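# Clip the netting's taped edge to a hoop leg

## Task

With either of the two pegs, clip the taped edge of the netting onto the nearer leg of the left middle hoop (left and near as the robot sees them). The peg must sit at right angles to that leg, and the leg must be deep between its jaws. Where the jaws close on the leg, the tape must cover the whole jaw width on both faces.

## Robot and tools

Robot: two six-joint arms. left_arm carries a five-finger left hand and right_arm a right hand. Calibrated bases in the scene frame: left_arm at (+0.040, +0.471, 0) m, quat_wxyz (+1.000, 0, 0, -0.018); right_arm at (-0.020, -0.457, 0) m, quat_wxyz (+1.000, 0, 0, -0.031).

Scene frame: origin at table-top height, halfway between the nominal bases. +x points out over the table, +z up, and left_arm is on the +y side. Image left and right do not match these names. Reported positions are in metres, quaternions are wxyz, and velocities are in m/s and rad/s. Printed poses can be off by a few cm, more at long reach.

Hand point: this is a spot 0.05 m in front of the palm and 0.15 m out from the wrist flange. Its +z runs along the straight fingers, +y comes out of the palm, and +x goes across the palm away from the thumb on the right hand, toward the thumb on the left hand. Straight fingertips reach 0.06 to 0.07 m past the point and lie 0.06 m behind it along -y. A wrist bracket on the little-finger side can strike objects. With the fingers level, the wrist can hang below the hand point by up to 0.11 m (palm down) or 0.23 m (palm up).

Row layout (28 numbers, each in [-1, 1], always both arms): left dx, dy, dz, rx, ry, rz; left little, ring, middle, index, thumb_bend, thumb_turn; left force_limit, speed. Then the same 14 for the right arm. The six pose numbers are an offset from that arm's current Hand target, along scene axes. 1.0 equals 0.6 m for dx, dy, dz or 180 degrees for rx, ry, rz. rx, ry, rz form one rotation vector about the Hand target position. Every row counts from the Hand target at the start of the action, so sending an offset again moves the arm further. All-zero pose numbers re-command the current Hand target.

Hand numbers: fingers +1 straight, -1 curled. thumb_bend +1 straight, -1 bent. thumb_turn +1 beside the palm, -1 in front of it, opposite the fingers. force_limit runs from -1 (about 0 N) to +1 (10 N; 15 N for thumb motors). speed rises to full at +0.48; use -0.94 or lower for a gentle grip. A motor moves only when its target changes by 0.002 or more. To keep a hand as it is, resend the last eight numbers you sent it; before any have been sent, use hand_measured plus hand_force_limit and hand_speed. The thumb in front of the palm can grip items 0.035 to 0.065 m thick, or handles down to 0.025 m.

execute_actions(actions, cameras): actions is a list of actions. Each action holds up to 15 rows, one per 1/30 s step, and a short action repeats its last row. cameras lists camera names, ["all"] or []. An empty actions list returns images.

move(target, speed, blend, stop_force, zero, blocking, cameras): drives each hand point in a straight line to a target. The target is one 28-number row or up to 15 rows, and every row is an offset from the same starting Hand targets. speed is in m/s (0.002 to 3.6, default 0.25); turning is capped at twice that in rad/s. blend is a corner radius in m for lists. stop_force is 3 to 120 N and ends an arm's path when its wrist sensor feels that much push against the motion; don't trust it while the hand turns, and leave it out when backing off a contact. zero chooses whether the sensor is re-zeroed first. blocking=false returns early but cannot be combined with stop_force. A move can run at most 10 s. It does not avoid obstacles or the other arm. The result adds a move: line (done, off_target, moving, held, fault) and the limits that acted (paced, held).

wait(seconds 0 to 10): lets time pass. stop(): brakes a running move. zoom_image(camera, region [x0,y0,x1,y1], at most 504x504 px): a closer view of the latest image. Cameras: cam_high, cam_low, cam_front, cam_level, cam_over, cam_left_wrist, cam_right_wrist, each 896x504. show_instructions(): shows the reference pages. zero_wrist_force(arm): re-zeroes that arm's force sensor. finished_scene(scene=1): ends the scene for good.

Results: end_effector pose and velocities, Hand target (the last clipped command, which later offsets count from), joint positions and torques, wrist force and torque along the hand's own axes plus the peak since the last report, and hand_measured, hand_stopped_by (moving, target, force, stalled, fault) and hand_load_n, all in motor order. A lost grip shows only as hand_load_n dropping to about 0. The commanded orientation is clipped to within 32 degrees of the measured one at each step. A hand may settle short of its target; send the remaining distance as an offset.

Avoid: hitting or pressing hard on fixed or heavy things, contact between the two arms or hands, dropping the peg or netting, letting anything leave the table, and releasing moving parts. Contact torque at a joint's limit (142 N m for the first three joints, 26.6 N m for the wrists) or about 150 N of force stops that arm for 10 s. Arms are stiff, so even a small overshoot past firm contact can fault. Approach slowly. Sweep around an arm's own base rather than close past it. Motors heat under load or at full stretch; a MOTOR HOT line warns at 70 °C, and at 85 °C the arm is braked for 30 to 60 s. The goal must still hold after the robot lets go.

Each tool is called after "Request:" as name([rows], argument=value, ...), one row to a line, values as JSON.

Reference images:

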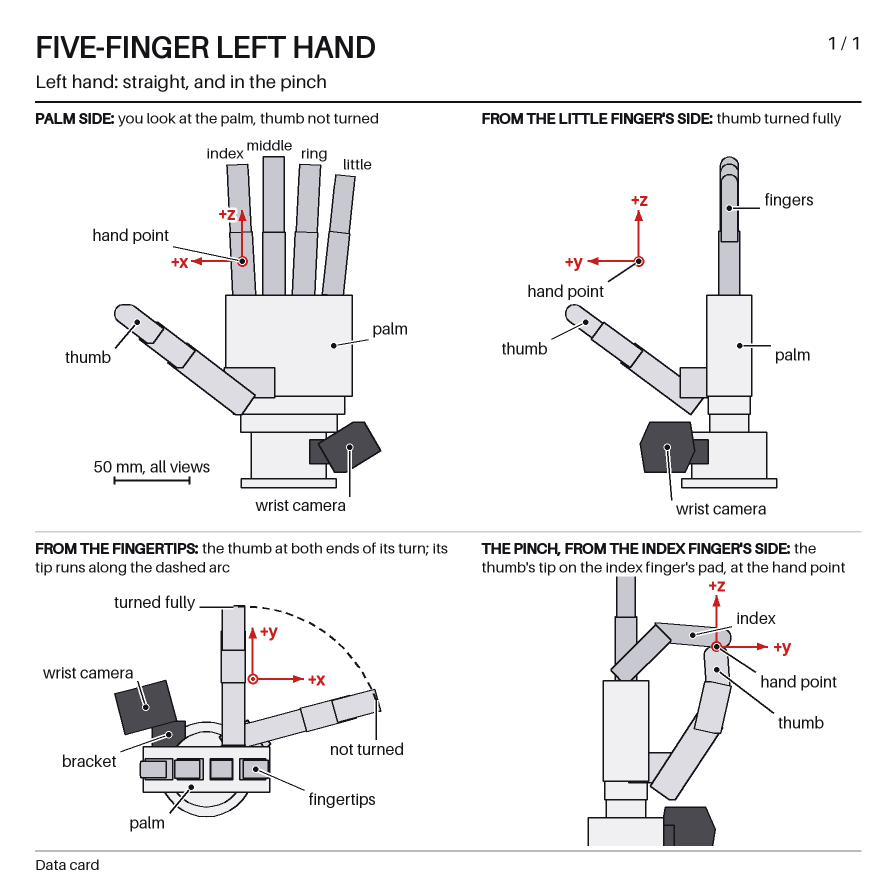

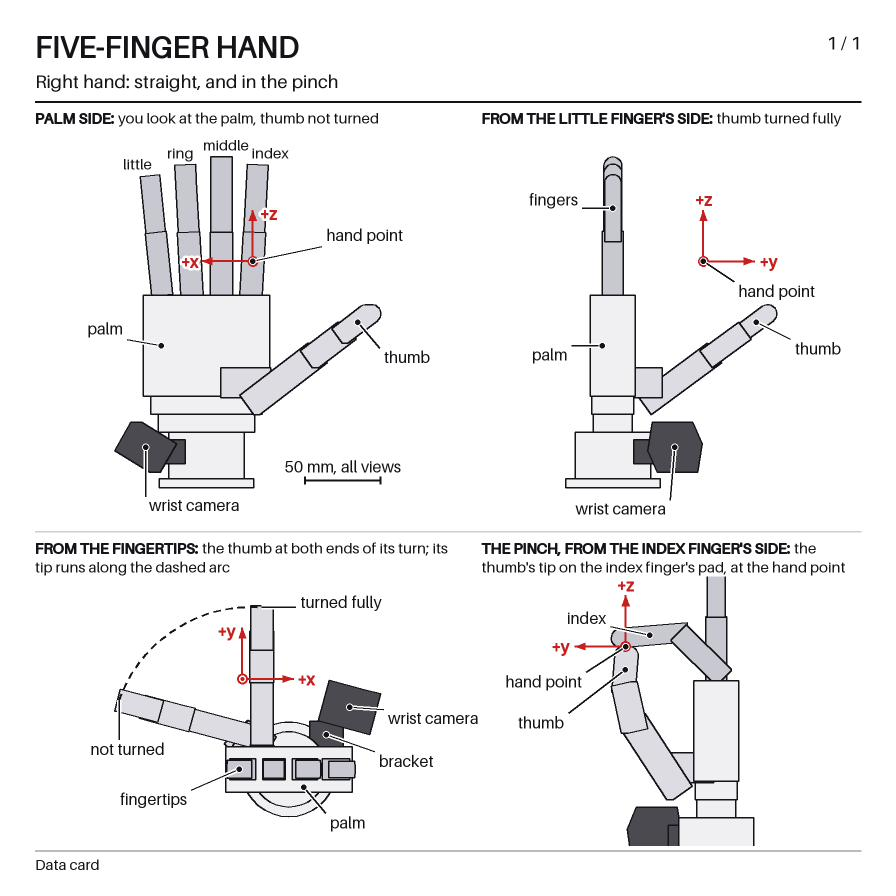

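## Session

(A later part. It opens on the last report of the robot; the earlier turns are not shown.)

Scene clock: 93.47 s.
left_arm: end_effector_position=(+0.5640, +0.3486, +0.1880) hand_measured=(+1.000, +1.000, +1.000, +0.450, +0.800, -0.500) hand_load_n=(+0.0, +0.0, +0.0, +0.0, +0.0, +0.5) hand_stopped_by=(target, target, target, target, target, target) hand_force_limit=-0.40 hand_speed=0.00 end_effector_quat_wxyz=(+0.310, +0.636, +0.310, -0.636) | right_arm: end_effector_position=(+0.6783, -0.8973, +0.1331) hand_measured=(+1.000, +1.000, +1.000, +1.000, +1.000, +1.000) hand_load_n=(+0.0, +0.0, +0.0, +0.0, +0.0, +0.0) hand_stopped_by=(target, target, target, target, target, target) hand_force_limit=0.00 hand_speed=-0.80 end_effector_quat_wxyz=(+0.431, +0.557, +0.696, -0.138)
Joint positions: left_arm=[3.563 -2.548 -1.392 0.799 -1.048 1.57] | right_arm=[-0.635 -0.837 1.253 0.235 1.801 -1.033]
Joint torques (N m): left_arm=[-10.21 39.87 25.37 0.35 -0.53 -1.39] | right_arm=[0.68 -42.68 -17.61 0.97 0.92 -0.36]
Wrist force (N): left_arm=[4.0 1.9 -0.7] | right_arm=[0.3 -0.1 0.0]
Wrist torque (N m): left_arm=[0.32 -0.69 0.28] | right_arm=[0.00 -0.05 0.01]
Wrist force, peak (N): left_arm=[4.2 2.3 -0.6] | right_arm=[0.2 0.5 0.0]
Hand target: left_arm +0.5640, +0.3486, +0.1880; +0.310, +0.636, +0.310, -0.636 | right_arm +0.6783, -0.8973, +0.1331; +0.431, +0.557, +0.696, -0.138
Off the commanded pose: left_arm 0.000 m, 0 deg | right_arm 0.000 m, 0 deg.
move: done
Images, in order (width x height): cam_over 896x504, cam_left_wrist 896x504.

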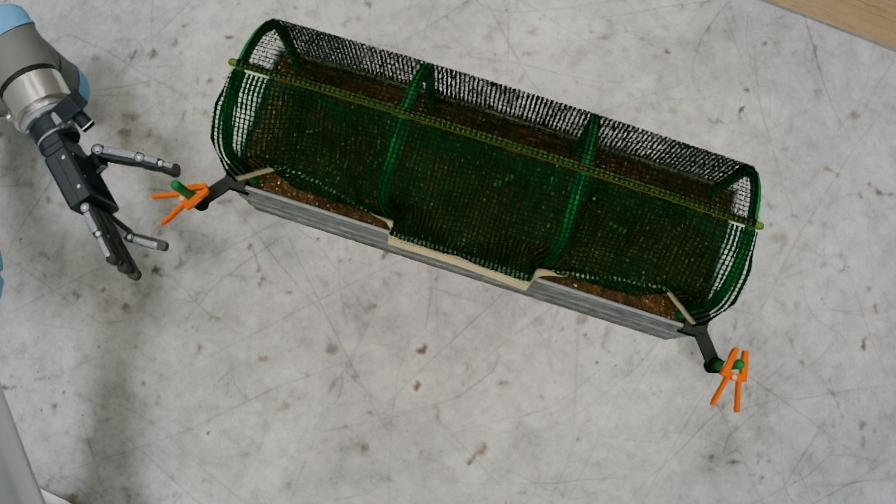

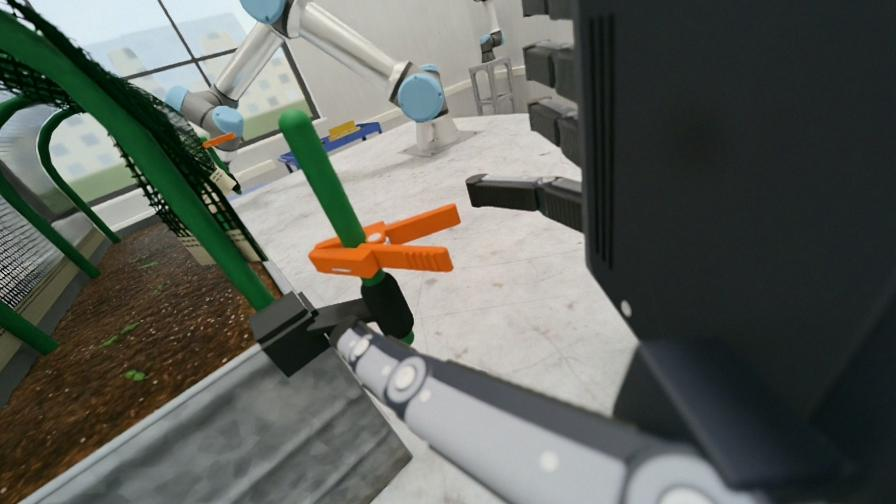

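Request:
move([
  [0, 0, 0, 0, 0, 0, 1, 1, 1, 0.45, 0.0, -0.5, -0.85, -0.85, 0, 0, 0, 0, 0, 0, 1, 1, 1, 1, 1, 1, 0, -0.8],
  [0, 0, 0, 0, 0, 0, 1, 1, 1, -0.2, 0.0, -0.5, -0.5, -0.85, 0, 0, 0, 0, 0, 0, 1, 1, 1, 1, 1, 1, 0, -0.8],
], speed=0.06, cameras=["cam_over", "cam_left_wrist"])

Request:
zoom_image(camera="cam_over", region=[120, 150, 220, 250])

Request:
zoom_image(camera="cam_left_wrist", region=[300, 140, 540, 340])

Scene clock: 97.33 s.
left_arm: end_effector_position=(+0.5640, +0.3486, +0.1880) hand_measured=(+1.000, +1.000, +1.000, +0.188, +0.270, -0.500) hand_load_n=(+0.0, +0.0, +0.0, +3.5, +2.0, +0.0) hand_stopped_by=(target, target, target, force, force, target) hand_force_limit=-0.50 hand_speed=-0.85 end_effector_quat_wxyz=(+0.310, +0.636, +0.310, -0.636) | right_arm: end_effector_position=(+0.6783, -0.8973, +0.1331) hand_measured=(+1.000, +1.000, +1.000, +1.000, +1.000, +1.000) hand_load_n=(+0.0, +0.0, +0.0, +0.0, +0.0, +0.0) hand_stopped_by=(target, target, target, target, target, target) hand_force_limit=0.00 hand_speed=-0.80 end_effector_quat_wxyz=(+0.431, +0.557, +0.696, -0.138)
Joint positions: left_arm=[3.563 -2.548 -1.392 0.799 -1.048 1.57] | right_arm=[-0.635 -0.837 1.253 0.235 1.801 -1.033]
Joint torques (N m): left_arm=[-9.94 40.18 24.49 0.04 1.23 -1.17] | right_arm=[0.26 -42.54 -17.42 1.03 0.88 -0.31]
Wrist force (N): left_arm=[4.2 0.9 -0.2] | right_arm=[0.4 0.1 -0.1]
Wrist torque (N m): left_arm=[0.36 -0.68 0.28] | right_arm=[0.02 -0.05 0.02]
Wrist force, peak (N): left_arm=[4.3 3.1 -1.3] | right_arm=[0.7 0.0 0.0]
Hand target: left_arm +0.5640, +0.3486, +0.1880; +0.310, +0.636, +0.310, -0.636 | right_arm +0.6783, -0.8973, +0.1331; +0.431, +0.557, +0.696, -0.138
Off the commanded pose: left_arm 0.000 m, 0 deg | right_arm 0.000 m, 0 deg.
move: done
Images, in order (width x height): cam_over 896x504, cam_left_wrist 896x504.

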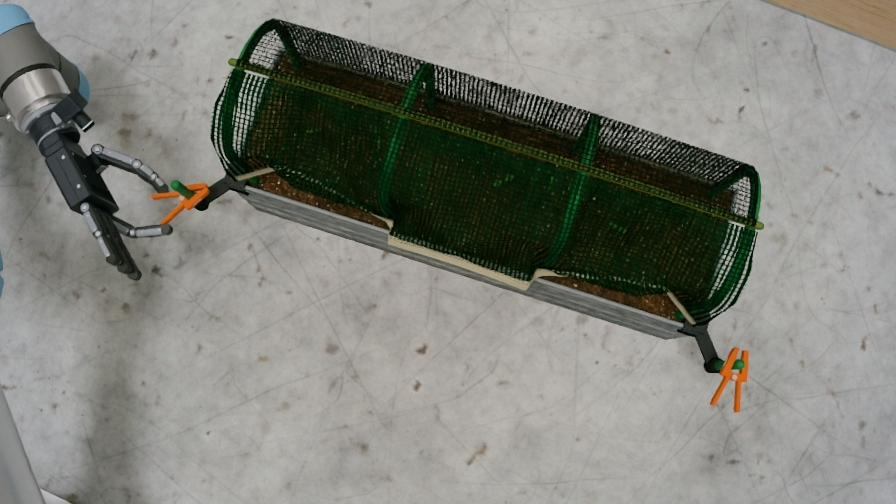

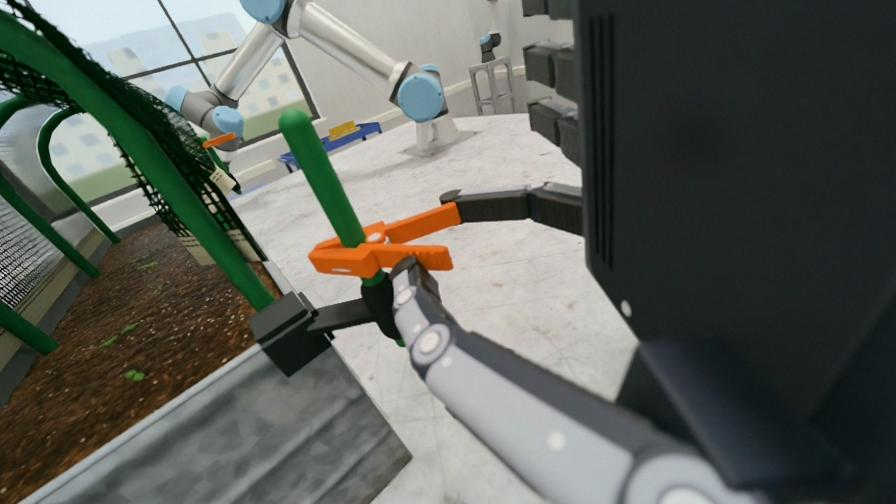

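Scaled by 5.040 from the camera's 896x504 image, which has a finer 1280x720 frame.

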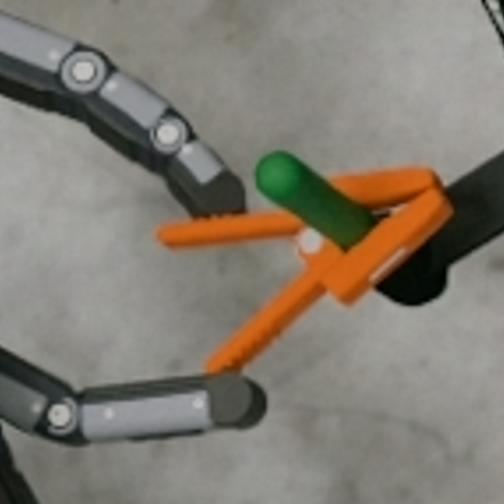

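Scaled by 2.100 from the camera's 896x504 image, which has a finer 1280x720 frame.

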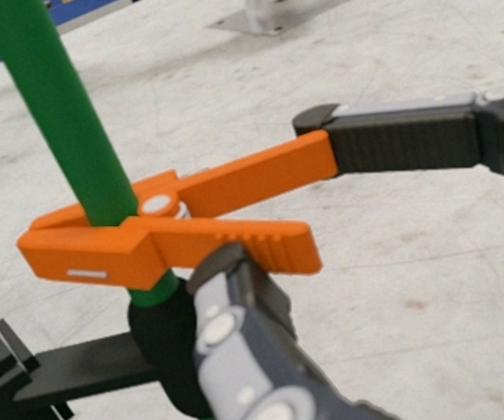

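Request:
move(target=[0, 0, 0, 0, 0, 0, 1, 1, 1, 0.05, 0.1, -0.5, 1.0, -0.85, 0, 0, 0, 0, 0, 0, 1, 1, 1, 1, 1, 1, 0, -0.8], speed=0.06, cameras=["cam_over", "cam_left_wrist"])

Request:
zoom_image(camera="cam_over", region=[120, 150, 220, 250])

Request:
zoom_image(camera="cam_left_wrist", region=[300, 140, 540, 340])

Scene clock: 98.60 s.
left_arm: end_effector_position=(+0.5640, +0.3486, +0.1880) hand_measured=(+1.000, +1.000, +1.000, +0.164, +0.110, -0.500) hand_load_n=(+0.0, +0.0, +0.0, +19.5, +13.0, +0.5) hand_stopped_by=(target, target, target, force, stalled, target) hand_force_limit=1.00 hand_speed=-0.85 end_effector_quat_wxyz=(+0.310, +0.636, +0.310, -0.636) | right_arm: end_effector_position=(+0.6783, -0.8973, +0.1331) hand_measured=(+1.000, +1.000, +1.000, +1.000, +1.000, +1.000) hand_load_n=(+0.0, +0.0, +0.0, +0.0, +0.0, +0.0) hand_stopped_by=(target, target, target, target, target, target) hand_force_limit=0.00 hand_speed=-0.80 end_effector_quat_wxyz=(+0.431, +0.557, +0.696, -0.138)
Joint positions: left_arm=[3.563 -2.548 -1.392 0.799 -1.048 1.57] | right_arm=[-0.635 -0.837 1.253 0.235 1.801 -1.033]
Joint torques (N m): left_arm=[-6.03 42.15 24.69 -0.6 0.93 -1.11] | right_arm=[0.17 -42.73 -16.92 1.08 1.02 -0.23]
Wrist force (N): left_arm=[4.5 2.3 2.2] | right_arm=[0.0 0.0 0.1]
Wrist torque (N m): left_arm=[0.48 -0.70 0.26] | right_arm=[0.00 -0.01 0.00]
Wrist force, peak (N): left_arm=[4.6 3.5 3.0] | right_arm=[0.2 0.2 0.4]
Hand target: left_arm +0.5640, +0.3486, +0.1880; +0.310, +0.636, +0.310, -0.636 | right_arm +0.6783, -0.8973, +0.1331; +0.431, +0.557, +0.696, -0.138
Off the commanded pose: left_arm 0.000 m, 0 deg | right_arm 0.000 m, 0 deg.
move: done
Images, in order (width x height): cam_over 896x504, cam_left_wrist 896x504.

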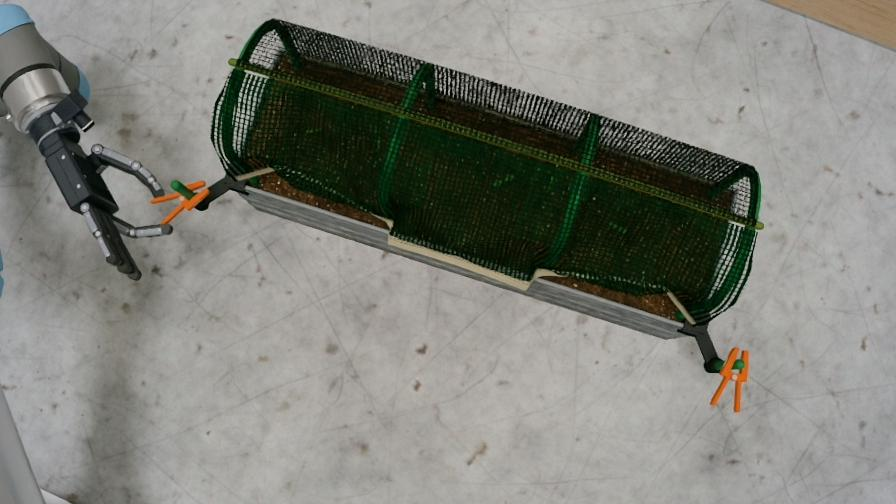

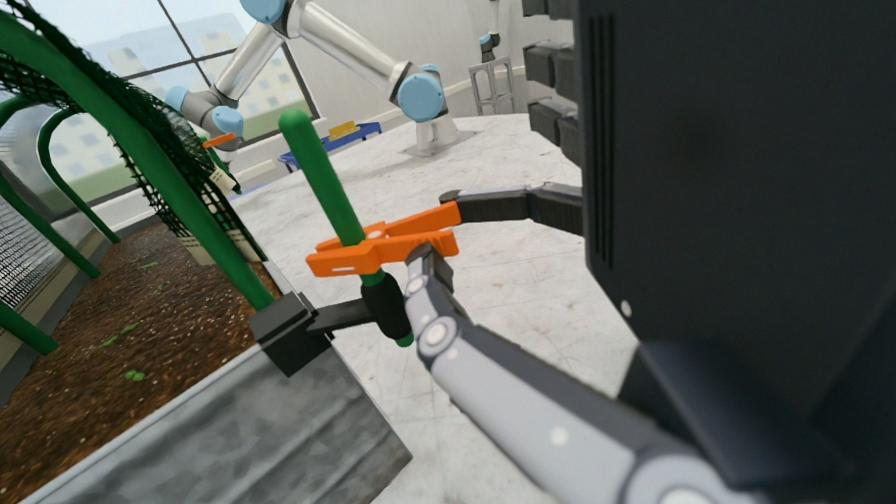

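Scaled by 5.040 from the camera's 896x504 image, which has a finer 1280x720 frame.

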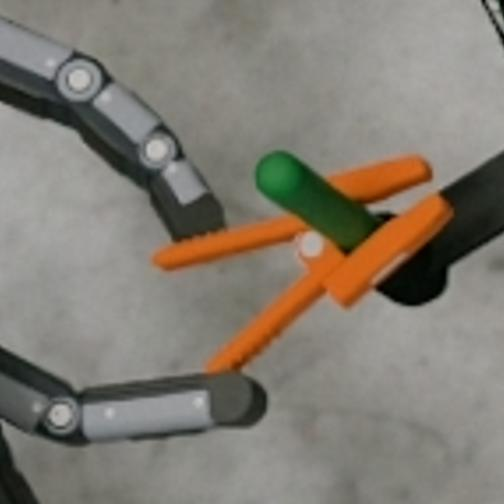

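Scaled by 2.100 from the camera's 896x504 image, which has a finer 1280x720 frame.

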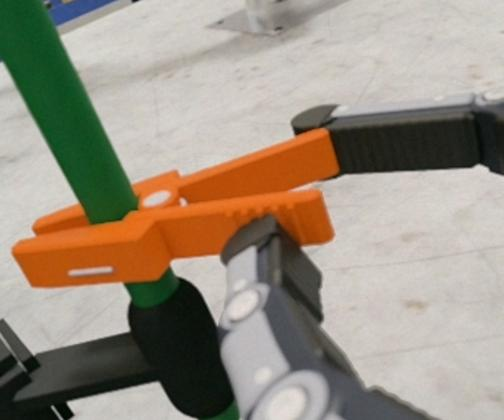

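Request:
move([
  [0, 0, 0, 0, 0, 0, 1, 1, 1, 0.35, 0.42, -0.5, 0, -0.4, 0, 0, 0, 0, 0, 0, 1, 1, 1, 1, 1, 1, 0, -0.8],
  [-0.0044, 0.0025, 0, 0, 0, 0.05, 1, 1, 1, 0.35, 0.42, -0.5, 0, -0.4, 0, 0, 0, 0, 0, 0, 1, 1, 1, 1, 1, 1, 0, -0.8],
  [-0.0044, 0.0025, 0, 0, 0, 0.05, 1, 1, 1, 0.35, 0.05, -0.5, -0.7, -0.85, 0, 0, 0, 0, 0, 0, 1, 1, 1, 1, 1, 1, 0, -0.8],
  [-0.0044, 0.0025, 0, 0, 0, 0.05, 1, 1, 1, -0.1, 0.05, -0.5, -0.5, -0.85, 0, 0, 0, 0, 0, 0, 1, 1, 1, 1, 1, 1, 0, -0.8],
], speed=0.06, cameras=["cam_over", "cam_left_wrist"])

Request:
zoom_image(camera="cam_over", region=[120, 150, 220, 250])

Request:
zoom_image(camera="cam_left_wrist", region=[300, 140, 540, 340])

Scene clock: 104.57 s.
left_arm: end_effector_position=(+0.5614, +0.3501, +0.1880) hand_measured=(+1.000, +1.000, +1.000, +0.270, +0.052, -0.500) hand_load_n=(+0.0, +0.0, +0.0, +5.5, +3.0, +0.5) hand_stopped_by=(target, target, target, force, target, target) hand_force_limit=-0.50 hand_speed=-0.85 end_effector_quat_wxyz=(+0.359, +0.609, +0.359, -0.609) | right_arm: end_effector_position=(+0.6783, -0.8973, +0.1331) hand_measured=(+1.000, +1.000, +1.000, +1.000, +1.000, +1.000) hand_load_n=(+0.0, +0.0, +0.0, +0.0, +0.0, +0.0) hand_stopped_by=(target, target, target, target, target, target) hand_force_limit=0.00 hand_speed=-0.80 end_effector_quat_wxyz=(+0.431, +0.557, +0.696, -0.138)
Joint positions: left_arm=[3.612 -2.488 -1.53 0.878 -0.941 1.57] | right_arm=[-0.635 -0.837 1.253 0.235 1.801 -1.033]
Joint torques (N m): left_arm=[9.99 54.26 -0.24 0.16 0.25 -1.4] | right_arm=[0.5 -42.3 -17.49 1.07 0.97 -0.37]
Wrist force (N): left_arm=[4.6 0.5 -0.2] | right_arm=[0.2 0.1 0.0]
Wrist torque (N m): left_arm=[0.39 -0.71 0.28] | right_arm=[0.01 -0.03 0.02]
Wrist force, peak (N): left_arm=[4.3 5.2 -0.2] | right_arm=[0.5 0.4 -0.4]
Hand target: left_arm +0.5614, +0.3501, +0.1880; +0.359, +0.609, +0.359, -0.609 | right_arm +0.6783, -0.8973, +0.1331; +0.431, +0.557, +0.696, -0.138
Off the commanded pose: left_arm 0.000 m, 0 deg | right_arm 0.000 m, 0 deg.
move: done
Images, in order (width x height): cam_over 896x504, cam_left_wrist 896x504.

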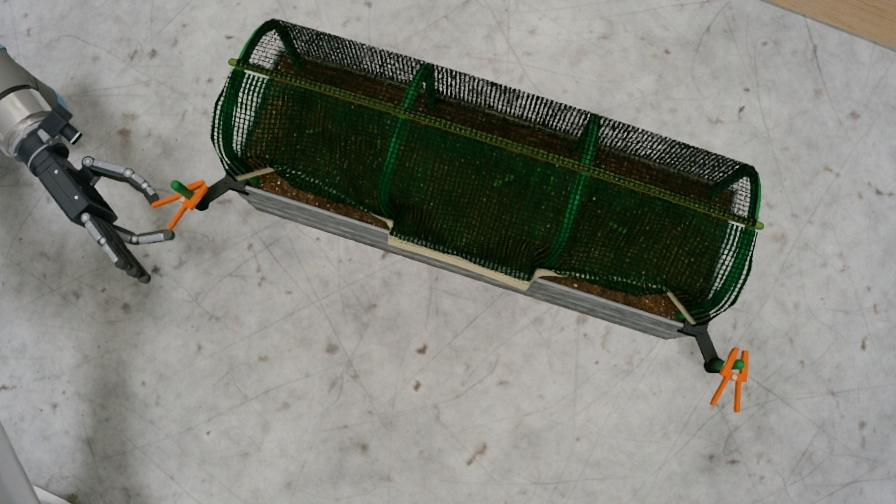

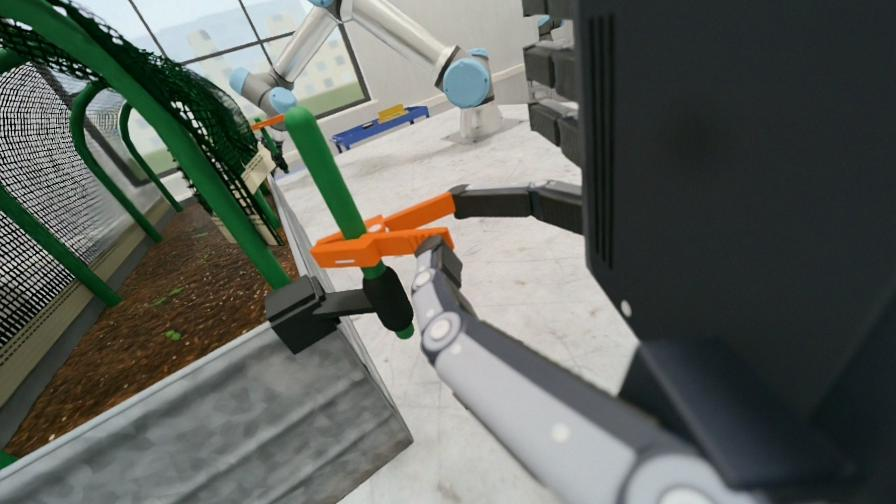

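Scaled by 5.040 from the camera's 896x504 image, which has a finer 1280x720 frame.

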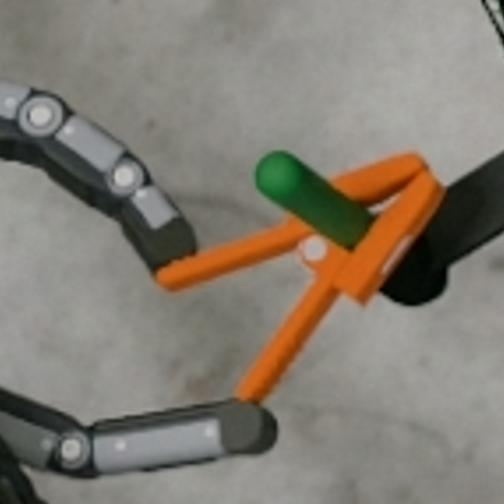

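Scaled by 2.100 from the camera's 896x504 image, which has a finer 1280x720 frame.

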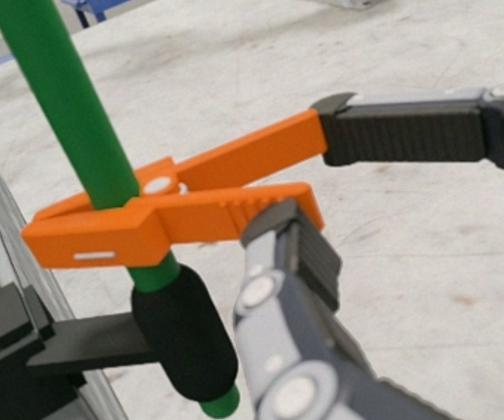

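Request:
move([
  [0, 0, 0, 0, 0, 0, 1, 1, 1, 0.33, 0.22, -0.5, 0, -0.4, 0, 0, 0, 0, 0, 0, 1, 1, 1, 1, 1, 1, 0, -0.8],
  [0.006, -0.0032, 0, 0, 0, 0, 1, 1, 1, 0.33, 0.22, -0.5, 0, -0.4, 0, 0, 0, 0, 0, 0, 1, 1, 1, 1, 1, 1, 0, -0.8],
  [0.006, -0.0032, 0, 0, 0, 0, 1, 1, 1, -0.1, 0.22, -0.5, -0.3, -0.85, 0, 0, 0, 0, 0, 0, 1, 1, 1, 1, 1, 1, 0, -0.8],
], speed=0.06, cameras=["cam_over", "cam_left_wrist"])

Request:
zoom_image(camera="cam_over", region=[120, 150, 220, 250])

Request:
zoom_image(camera="cam_left_wrist", region=[300, 140, 540, 340])

Scene clock: 106.90 s.
left_arm: end_effector_position=(+0.5650, +0.3481, +0.1880) hand_measured=(+1.000, +1.000, +1.000, +0.290, +0.220, -0.500) hand_load_n=(+0.0, +0.0, +0.0, +5.5, +0.0, +0.0) hand_stopped_by=(target, target, target, force, target, target) hand_force_limit=-0.30 hand_speed=-0.85 end_effector_quat_wxyz=(+0.359, +0.609, +0.359, -0.609) | right_arm: end_effector_position=(+0.6783, -0.8973, +0.1331) hand_measured=(+1.000, +1.000, +1.000, +1.000, +1.000, +1.000) hand_load_n=(+0.0, +0.0, +0.0, +0.0, +0.0, +0.0) hand_stopped_by=(target, target, target, target, target, target) hand_force_limit=0.00 hand_speed=-0.80 end_effector_quat_wxyz=(+0.431, +0.557, +0.696, -0.138)
Joint positions: left_arm=[3.607 -2.493 -1.519 0.871 -0.935 1.57] | right_arm=[-0.635 -0.837 1.253 0.235 1.801 -1.033]
Joint torques (N m): left_arm=[-10.45 36.88 25.49 -3.24 3.16 -1.22] | right_arm=[0.65 -42.16 -17.28 1.13 0.98 -0.46]
Wrist force (N): left_arm=[4.1 -2.7 1.4] | right_arm=[0.1 0.0 -0.1]
Wrist torque (N m): left_arm=[0.34 -0.69 0.28] | right_arm=[0.01 -0.02 0.00]
Wrist force, peak (N): left_arm=[4.1 -2.8 1.8] | right_arm=[0.3 0.4 -0.2]
Hand target: left_arm +0.5650, +0.3481, +0.1880; +0.359, +0.609, +0.359, -0.609 | right_arm +0.6783, -0.8973, +0.1331; +0.431, +0.557, +0.696, -0.138
Off the commanded pose: left_arm 0.000 m, 0 deg | right_arm 0.000 m, 0 deg.
move: done
Images, in order (width x height): cam_over 896x504, cam_left_wrist 896x504.

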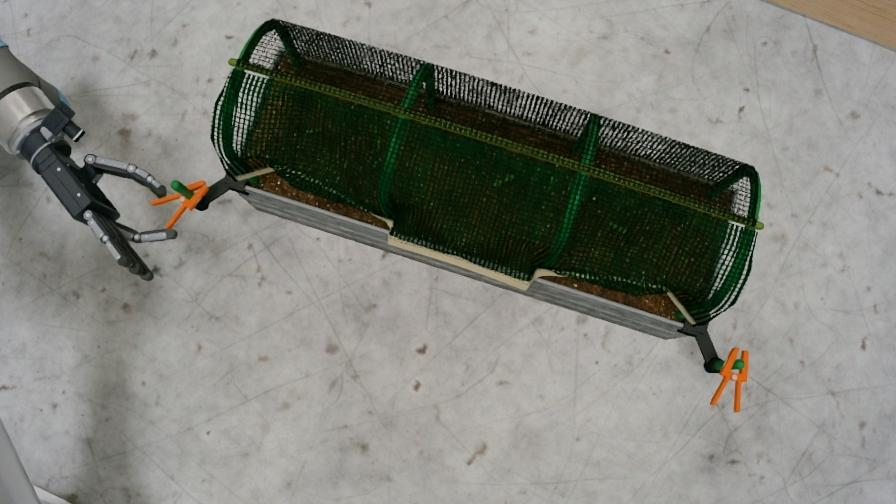

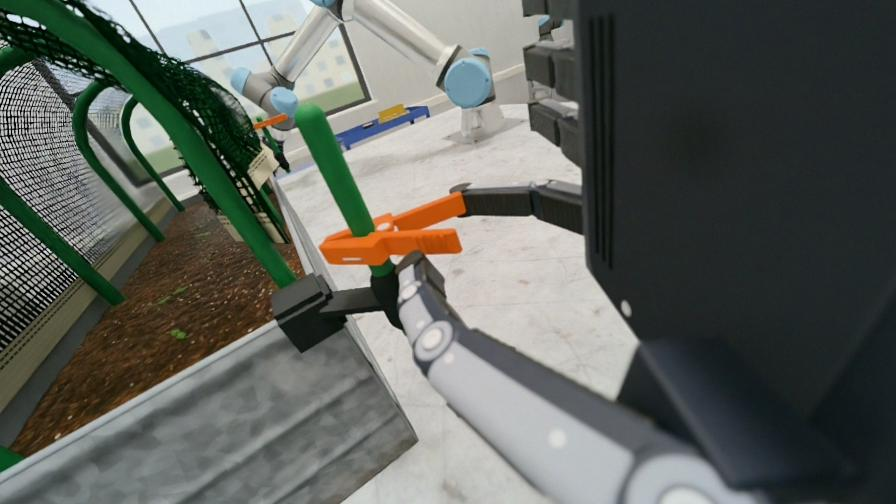

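Scaled by 5.040 from the camera's 896x504 image, which has a finer 1280x720 frame.

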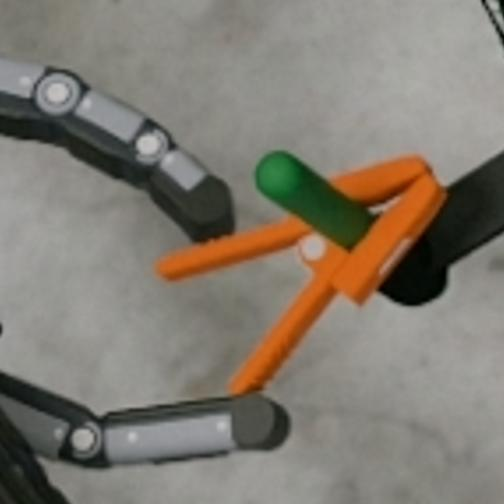

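Scaled by 2.100 from the camera's 896x504 image, which has a finer 1280x720 frame.

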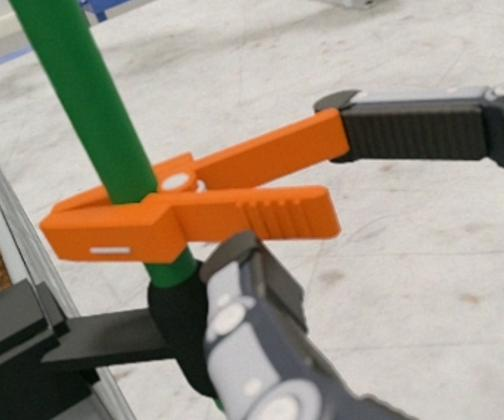

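Request:
move(target=[0, 0, 0, 0, 0, 0, 1, 1, 1, -0.1, 0.03, -0.5, 1.0, -0.85, 0, 0, 0, 0, 0, 0, 1, 1, 1, 1, 1, 1, 0, -0.8], speed=0.06, cameras=["cam_over", "cam_left_wrist"])

Request:
zoom_image(camera="cam_over", region=[120, 150, 220, 250])

Request:
zoom_image(camera="cam_left_wrist", region=[300, 140, 540, 340])

Scene clock: 108.37 s.
left_arm: end_effector_position=(+0.5650, +0.3481, +0.1880) hand_measured=(+1.000, +1.000, +1.000, +0.292, +0.034, -0.500) hand_load_n=(+0.0, +0.0, +0.0, +8.0, +5.5, +0.5) hand_stopped_by=(target, target, target, force, target, target) hand_force_limit=1.00 hand_speed=-0.85 end_effector_quat_wxyz=(+0.359, +0.609, +0.359, -0.609) | right_arm: end_effector_position=(+0.6783, -0.8973, +0.1331) hand_measured=(+1.000, +1.000, +1.000, +1.000, +1.000, +1.000) hand_load_n=(+0.0, +0.0, +0.5, +0.0, +0.0, +0.0) hand_stopped_by=(target, target, target, target, target, target) hand_force_limit=0.00 hand_speed=-0.80 end_effector_quat_wxyz=(+0.431, +0.557, +0.696, -0.138)
Joint positions: left_arm=[3.607 -2.493 -1.519 0.871 -0.935 1.57] | right_arm=[-0.635 -0.837 1.253 0.235 1.801 -1.033]
Joint torques (N m): left_arm=[-8.25 38.75 24.01 -3.13 1.07 -1.45] | right_arm=[0.73 -42.51 -17.58 1.09 0.9 -0.47]
Wrist force (N): left_arm=[4.5 2.3 1.6] | right_arm=[0.2 -0.1 0.1]
Wrist torque (N m): left_arm=[0.40 -0.73 0.26] | right_arm=[-0.03 -0.04 0.00]
Wrist force, peak (N): left_arm=[4.6 2.5 1.8] | right_arm=[0.3 0.5 -0.2]
Hand target: left_arm +0.5650, +0.3481, +0.1880; +0.359, +0.609, +0.359, -0.609 | right_arm +0.6783, -0.8973, +0.1331; +0.431, +0.557, +0.696, -0.138
Off the commanded pose: left_arm 0.000 m, 0 deg | right_arm 0.000 m, 0 deg.
move: done
Images, in order (width x height): cam_over 896x504, cam_left_wrist 896x504.

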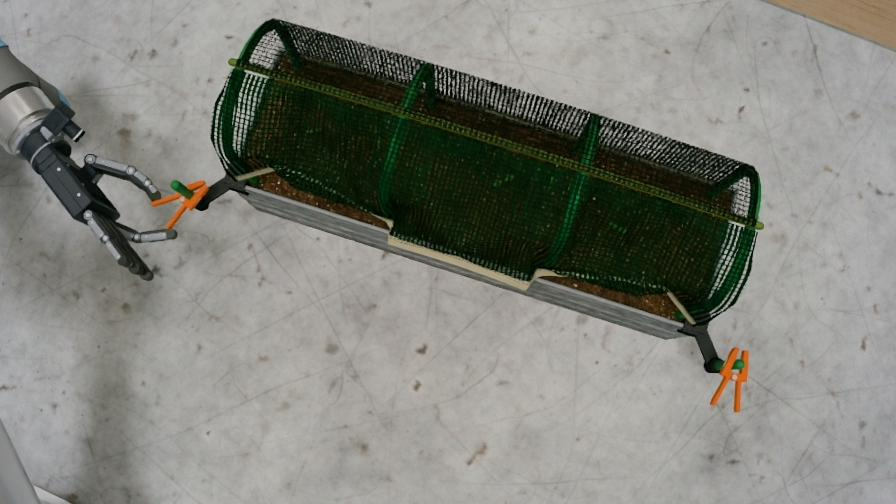

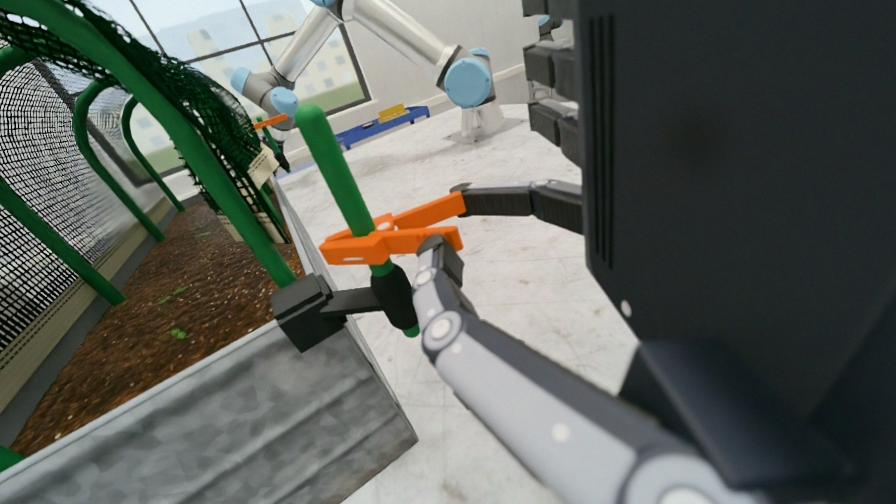

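Scaled by 5.040 from the camera's 896x504 image, which has a finer 1280x720 frame.

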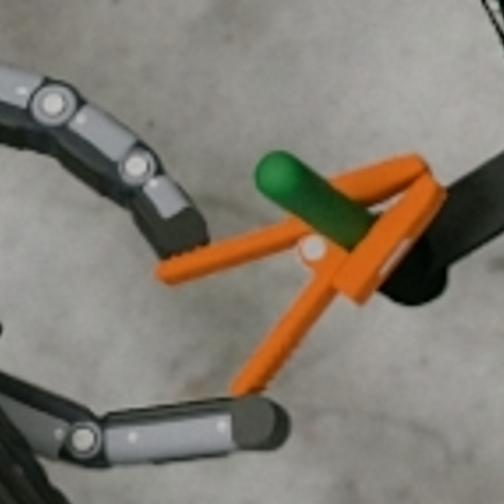

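Scaled by 2.100 from the camera's 896x504 image, which has a finer 1280x720 frame.

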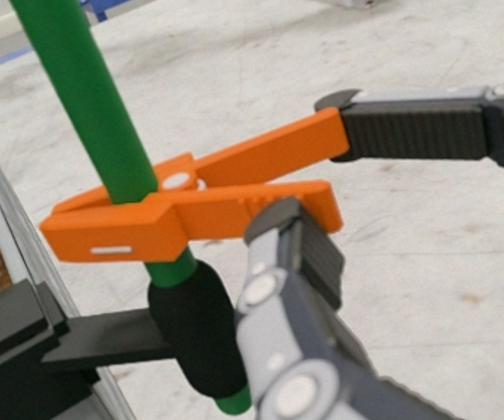

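Request:
move([
  [0, 0, 0, 0, 0, 0, 1, 1, 1, 0.36, 0.3, -0.5, 0, -0.4, 0, 0, 0, 0, 0, 0, 1, 1, 1, 1, 1, 1, 0, -0.8],
  [-0.0048, -0.0088, 0, 0, 0, 0, 1, 1, 1, 0.36, 0.3, -0.5, 0, -0.4, 0, 0, 0, 0, 0, 0, 1, 1, 1, 1, 1, 1, 0, -0.8],
  [-0.0048, -0.0088, 0, 0, 0, 0, 1, 1, 1, 0.36, 0.0, -0.5, -0.9, -0.85, 0, 0, 0, 0, 0, 0, 1, 1, 1, 1, 1, 1, 0, -0.8],
  [-0.0048, -0.0088, 0, 0, 0, 0, 1, 1, 1, -0.1, 0.0, -0.5, -0.5, -0.85, 0, 0, 0, 0, 0, 0, 1, 1, 1, 1, 1, 1, 0, -0.8],
], speed=0.06, cameras=["cam_over", "cam_left_wrist"])

Request:
zoom_image(camera="cam_over", region=[120, 150, 220, 250])

Request:
zoom_image(camera="cam_left_wrist", region=[300, 140, 540, 340])

Scene clock: 111.57 s.
left_arm: end_effector_position=(+0.5621, +0.3429, +0.1880) hand_measured=(+1.000, +1.000, +1.000, +0.224, +0.202, -0.500) hand_load_n=(+0.0, +0.0, +0.0, +6.5, +2.0, +0.0) hand_stopped_by=(target, target, target, force, force, target) hand_force_limit=-0.50 hand_speed=-0.85 end_effector_quat_wxyz=(+0.359, +0.609, +0.359, -0.609) | right_arm: end_effector_position=(+0.6783, -0.8973, +0.1331) hand_measured=(+1.000, +1.000, +1.000, +1.000, +1.000, +1.000) hand_load_n=(+0.0, +0.0, +0.0, +0.0, -0.5, +0.0) hand_stopped_by=(target, target, target, target, target, target) hand_force_limit=0.00 hand_speed=-0.80 end_effector_quat_wxyz=(+0.431, +0.557, +0.696, -0.138)
Joint positions: left_arm=[3.601 -2.487 -1.533 0.879 -0.929 1.57] | right_arm=[-0.635 -0.837 1.253 0.235 1.801 -1.033]
Joint torques (N m): left_arm=[-8.56 53.27 0.61 -0.26 0.7 -1.2] | right_arm=[0.29 -42.03 -17.84 1.09 1.04 -0.4]
Wrist force (N): left_arm=[4.3 -2.2 0.8] | right_arm=[0.4 0.5 0.1]
Wrist torque (N m): left_arm=[0.36 -0.72 0.28] | right_arm=[0.07 -0.06 0.04]
Wrist force, peak (N): left_arm=[4.6 2.5 1.8] | right_arm=[0.4 0.5 0.1]
Hand target: left_arm +0.5621, +0.3429, +0.1880; +0.359, +0.609, +0.359, -0.609 | right_arm +0.6783, -0.8973, +0.1331; +0.431, +0.557, +0.696, -0.138
Off the commanded pose: left_arm 0.000 m, 0 deg | right_arm 0.000 m, 0 deg.
move: done
Images, in order (width x height): cam_over 896x504, cam_left_wrist 896x504.

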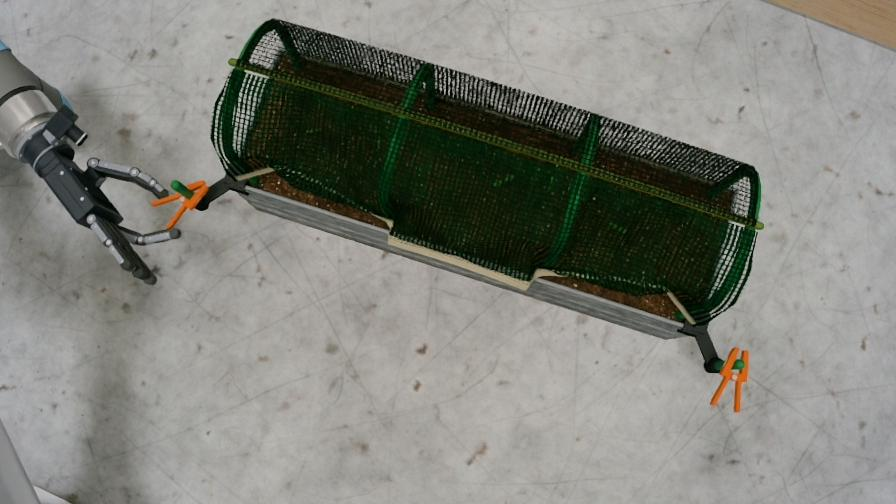

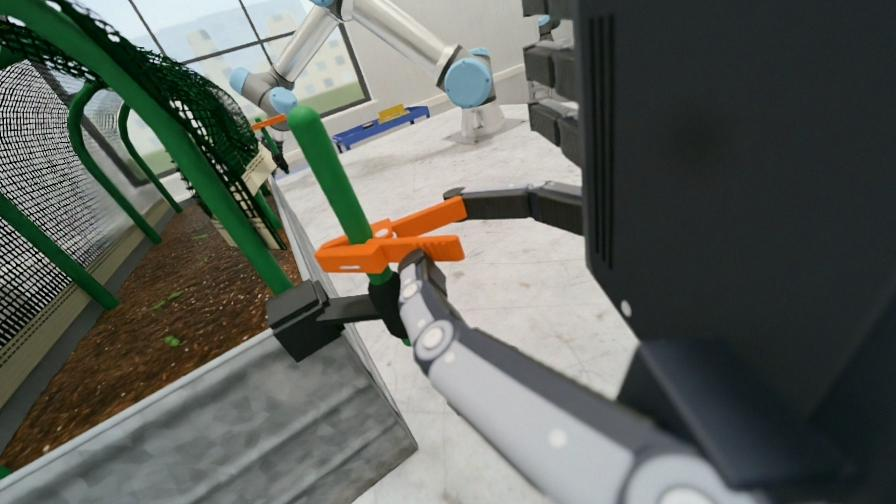

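Scaled by 5.040 from the camera's 896x504 image, which has a finer 1280x720 frame.

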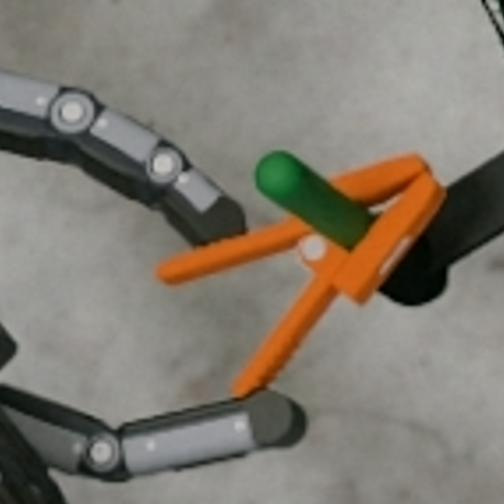

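Scaled by 2.100 from the camera's 896x504 image, which has a finer 1280x720 frame.

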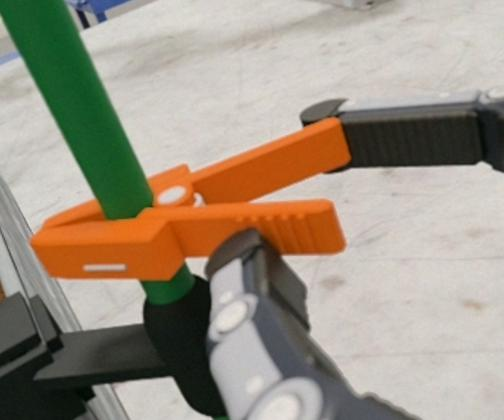

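Request:
move(target=[0, 0, 0, 0, 0, 0, 1, 1, 1, 0.0, 0.02, -0.5, 1.0, -0.75, 0, 0, 0, 0, 0, 0, 1, 1, 1, 1, 1, 1, 0, -0.8], speed=0.06, cameras=["cam_over", "cam_left_wrist"])

Request:
zoom_image(camera="cam_over", region=[120, 150, 220, 250])

Request:
zoom_image(camera="cam_left_wrist", region=[300, 140, 540, 340])

Scene clock: 112.63 s.
left_arm: end_effector_position=(+0.5621, +0.3429, +0.1880) hand_measured=(+1.000, +1.000, +1.000, +0.206, +0.030, -0.500) hand_load_n=(+0.0, +0.0, +0.0, +20.0, +12.5, +1.0) hand_stopped_by=(target, target, target, force, stalled, target) hand_force_limit=1.00 hand_speed=-0.75 end_effector_quat_wxyz=(+0.359, +0.609, +0.359, -0.609) | right_arm: end_effector_position=(+0.6783, -0.8973, +0.1331) hand_measured=(+1.000, +1.000, +1.000, +1.000, +1.000, +1.000) hand_load_n=(+0.0, +0.0, +0.0, +0.0, +0.0, +0.0) hand_stopped_by=(target, target, target, target, target, target) hand_force_limit=0.00 hand_speed=-0.80 end_effector_quat_wxyz=(+0.431, +0.557, +0.696, -0.138)
Joint positions: left_arm=[3.601 -2.487 -1.533 0.879 -0.929 1.57] | right_arm=[-0.635 -0.837 1.253 0.235 1.801 -1.033]
Joint torques (N m): left_arm=[-6.88 54.41 4.45 -1.9 2.05 -1.43] | right_arm=[0.16 -41.6 -17.54 1.23 0.97 -0.35]
Wrist force (N): left_arm=[5.3 0.8 2.6] | right_arm=[0.1 0.0 0.0]
Wrist torque (N m): left_arm=[0.42 -0.75 0.27] | right_arm=[0.02 -0.02 0.01]
Wrist force, peak (N): left_arm=[4.3 -5.1 3.2] | right_arm=[0.4 0.3 -0.2]
Hand target: left_arm +0.5621, +0.3429, +0.1880; +0.359, +0.609, +0.359, -0.609 | right_arm +0.6783, -0.8973, +0.1331; +0.431, +0.557, +0.696, -0.138
Off the commanded pose: left_arm 0.000 m, 0 deg | right_arm 0.000 m, 0 deg.
move: done
Images, in order (width x height): cam_over 896x504, cam_left_wrist 896x504.

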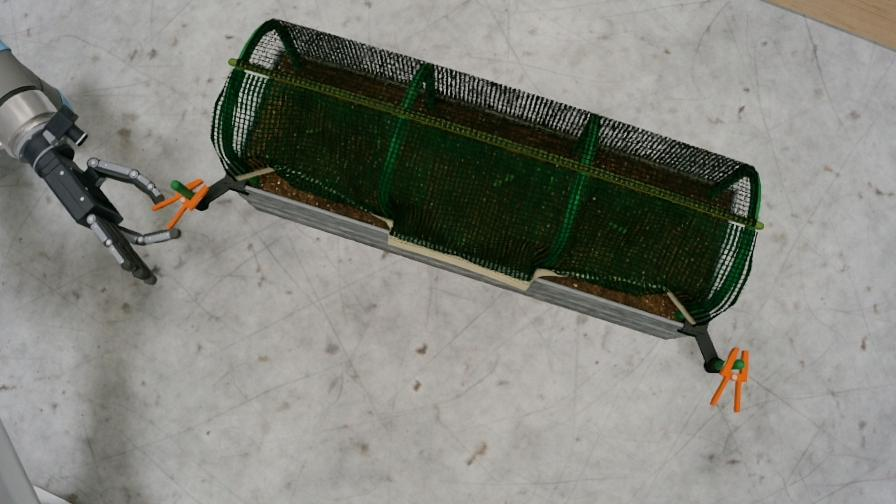

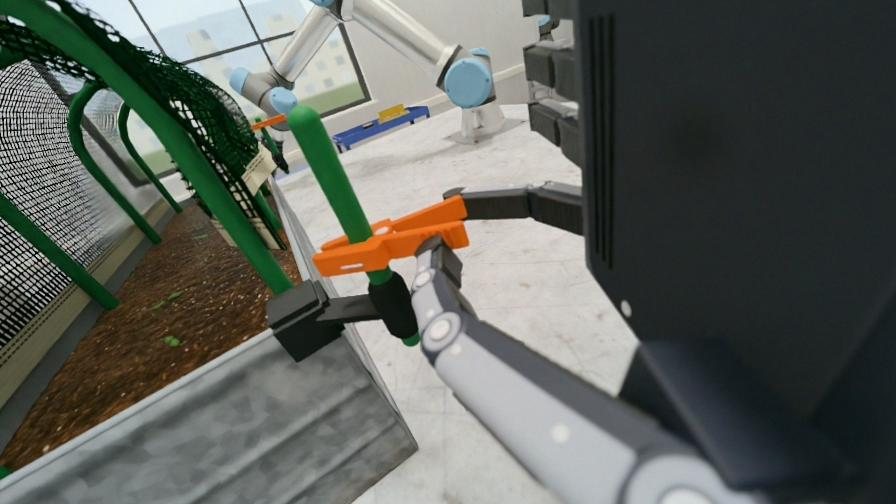

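Scaled by 5.040 from the camera's 896x504 image, which has a finer 1280x720 frame.

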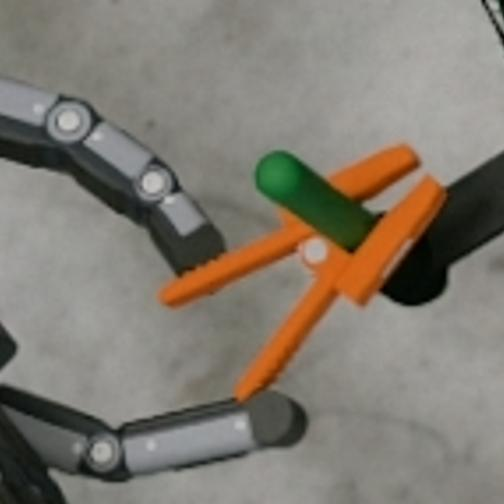

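Scaled by 2.100 from the camera's 896x504 image, which has a finer 1280x720 frame.

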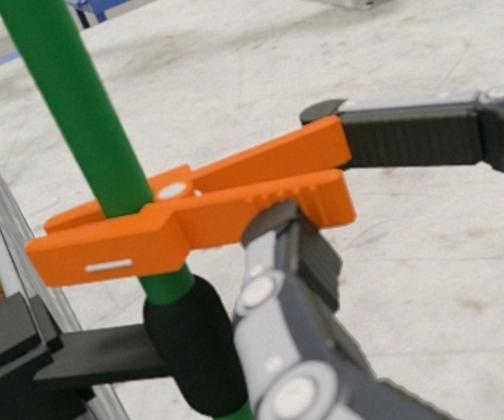

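Request:
zoom_image(camera="cam_over", region=[148, 172, 212, 236])

Request:
zoom_image(camera="cam_left_wrist", region=[300, 180, 480, 300])

Scaled by 7.875 from the camera's 896x504 image, which has a finer 1280x720 frame.

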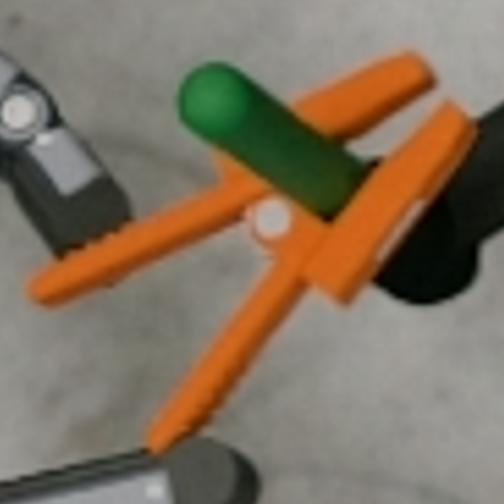

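Scaled by 2.800 from the camera's 896x504 image, which has a finer 1280x720 frame.

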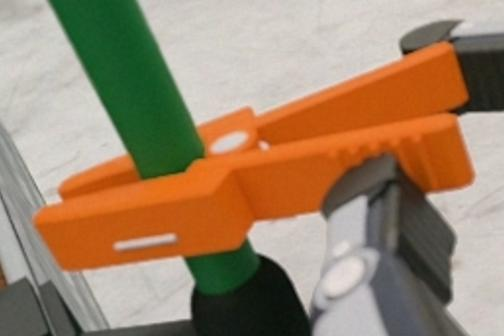

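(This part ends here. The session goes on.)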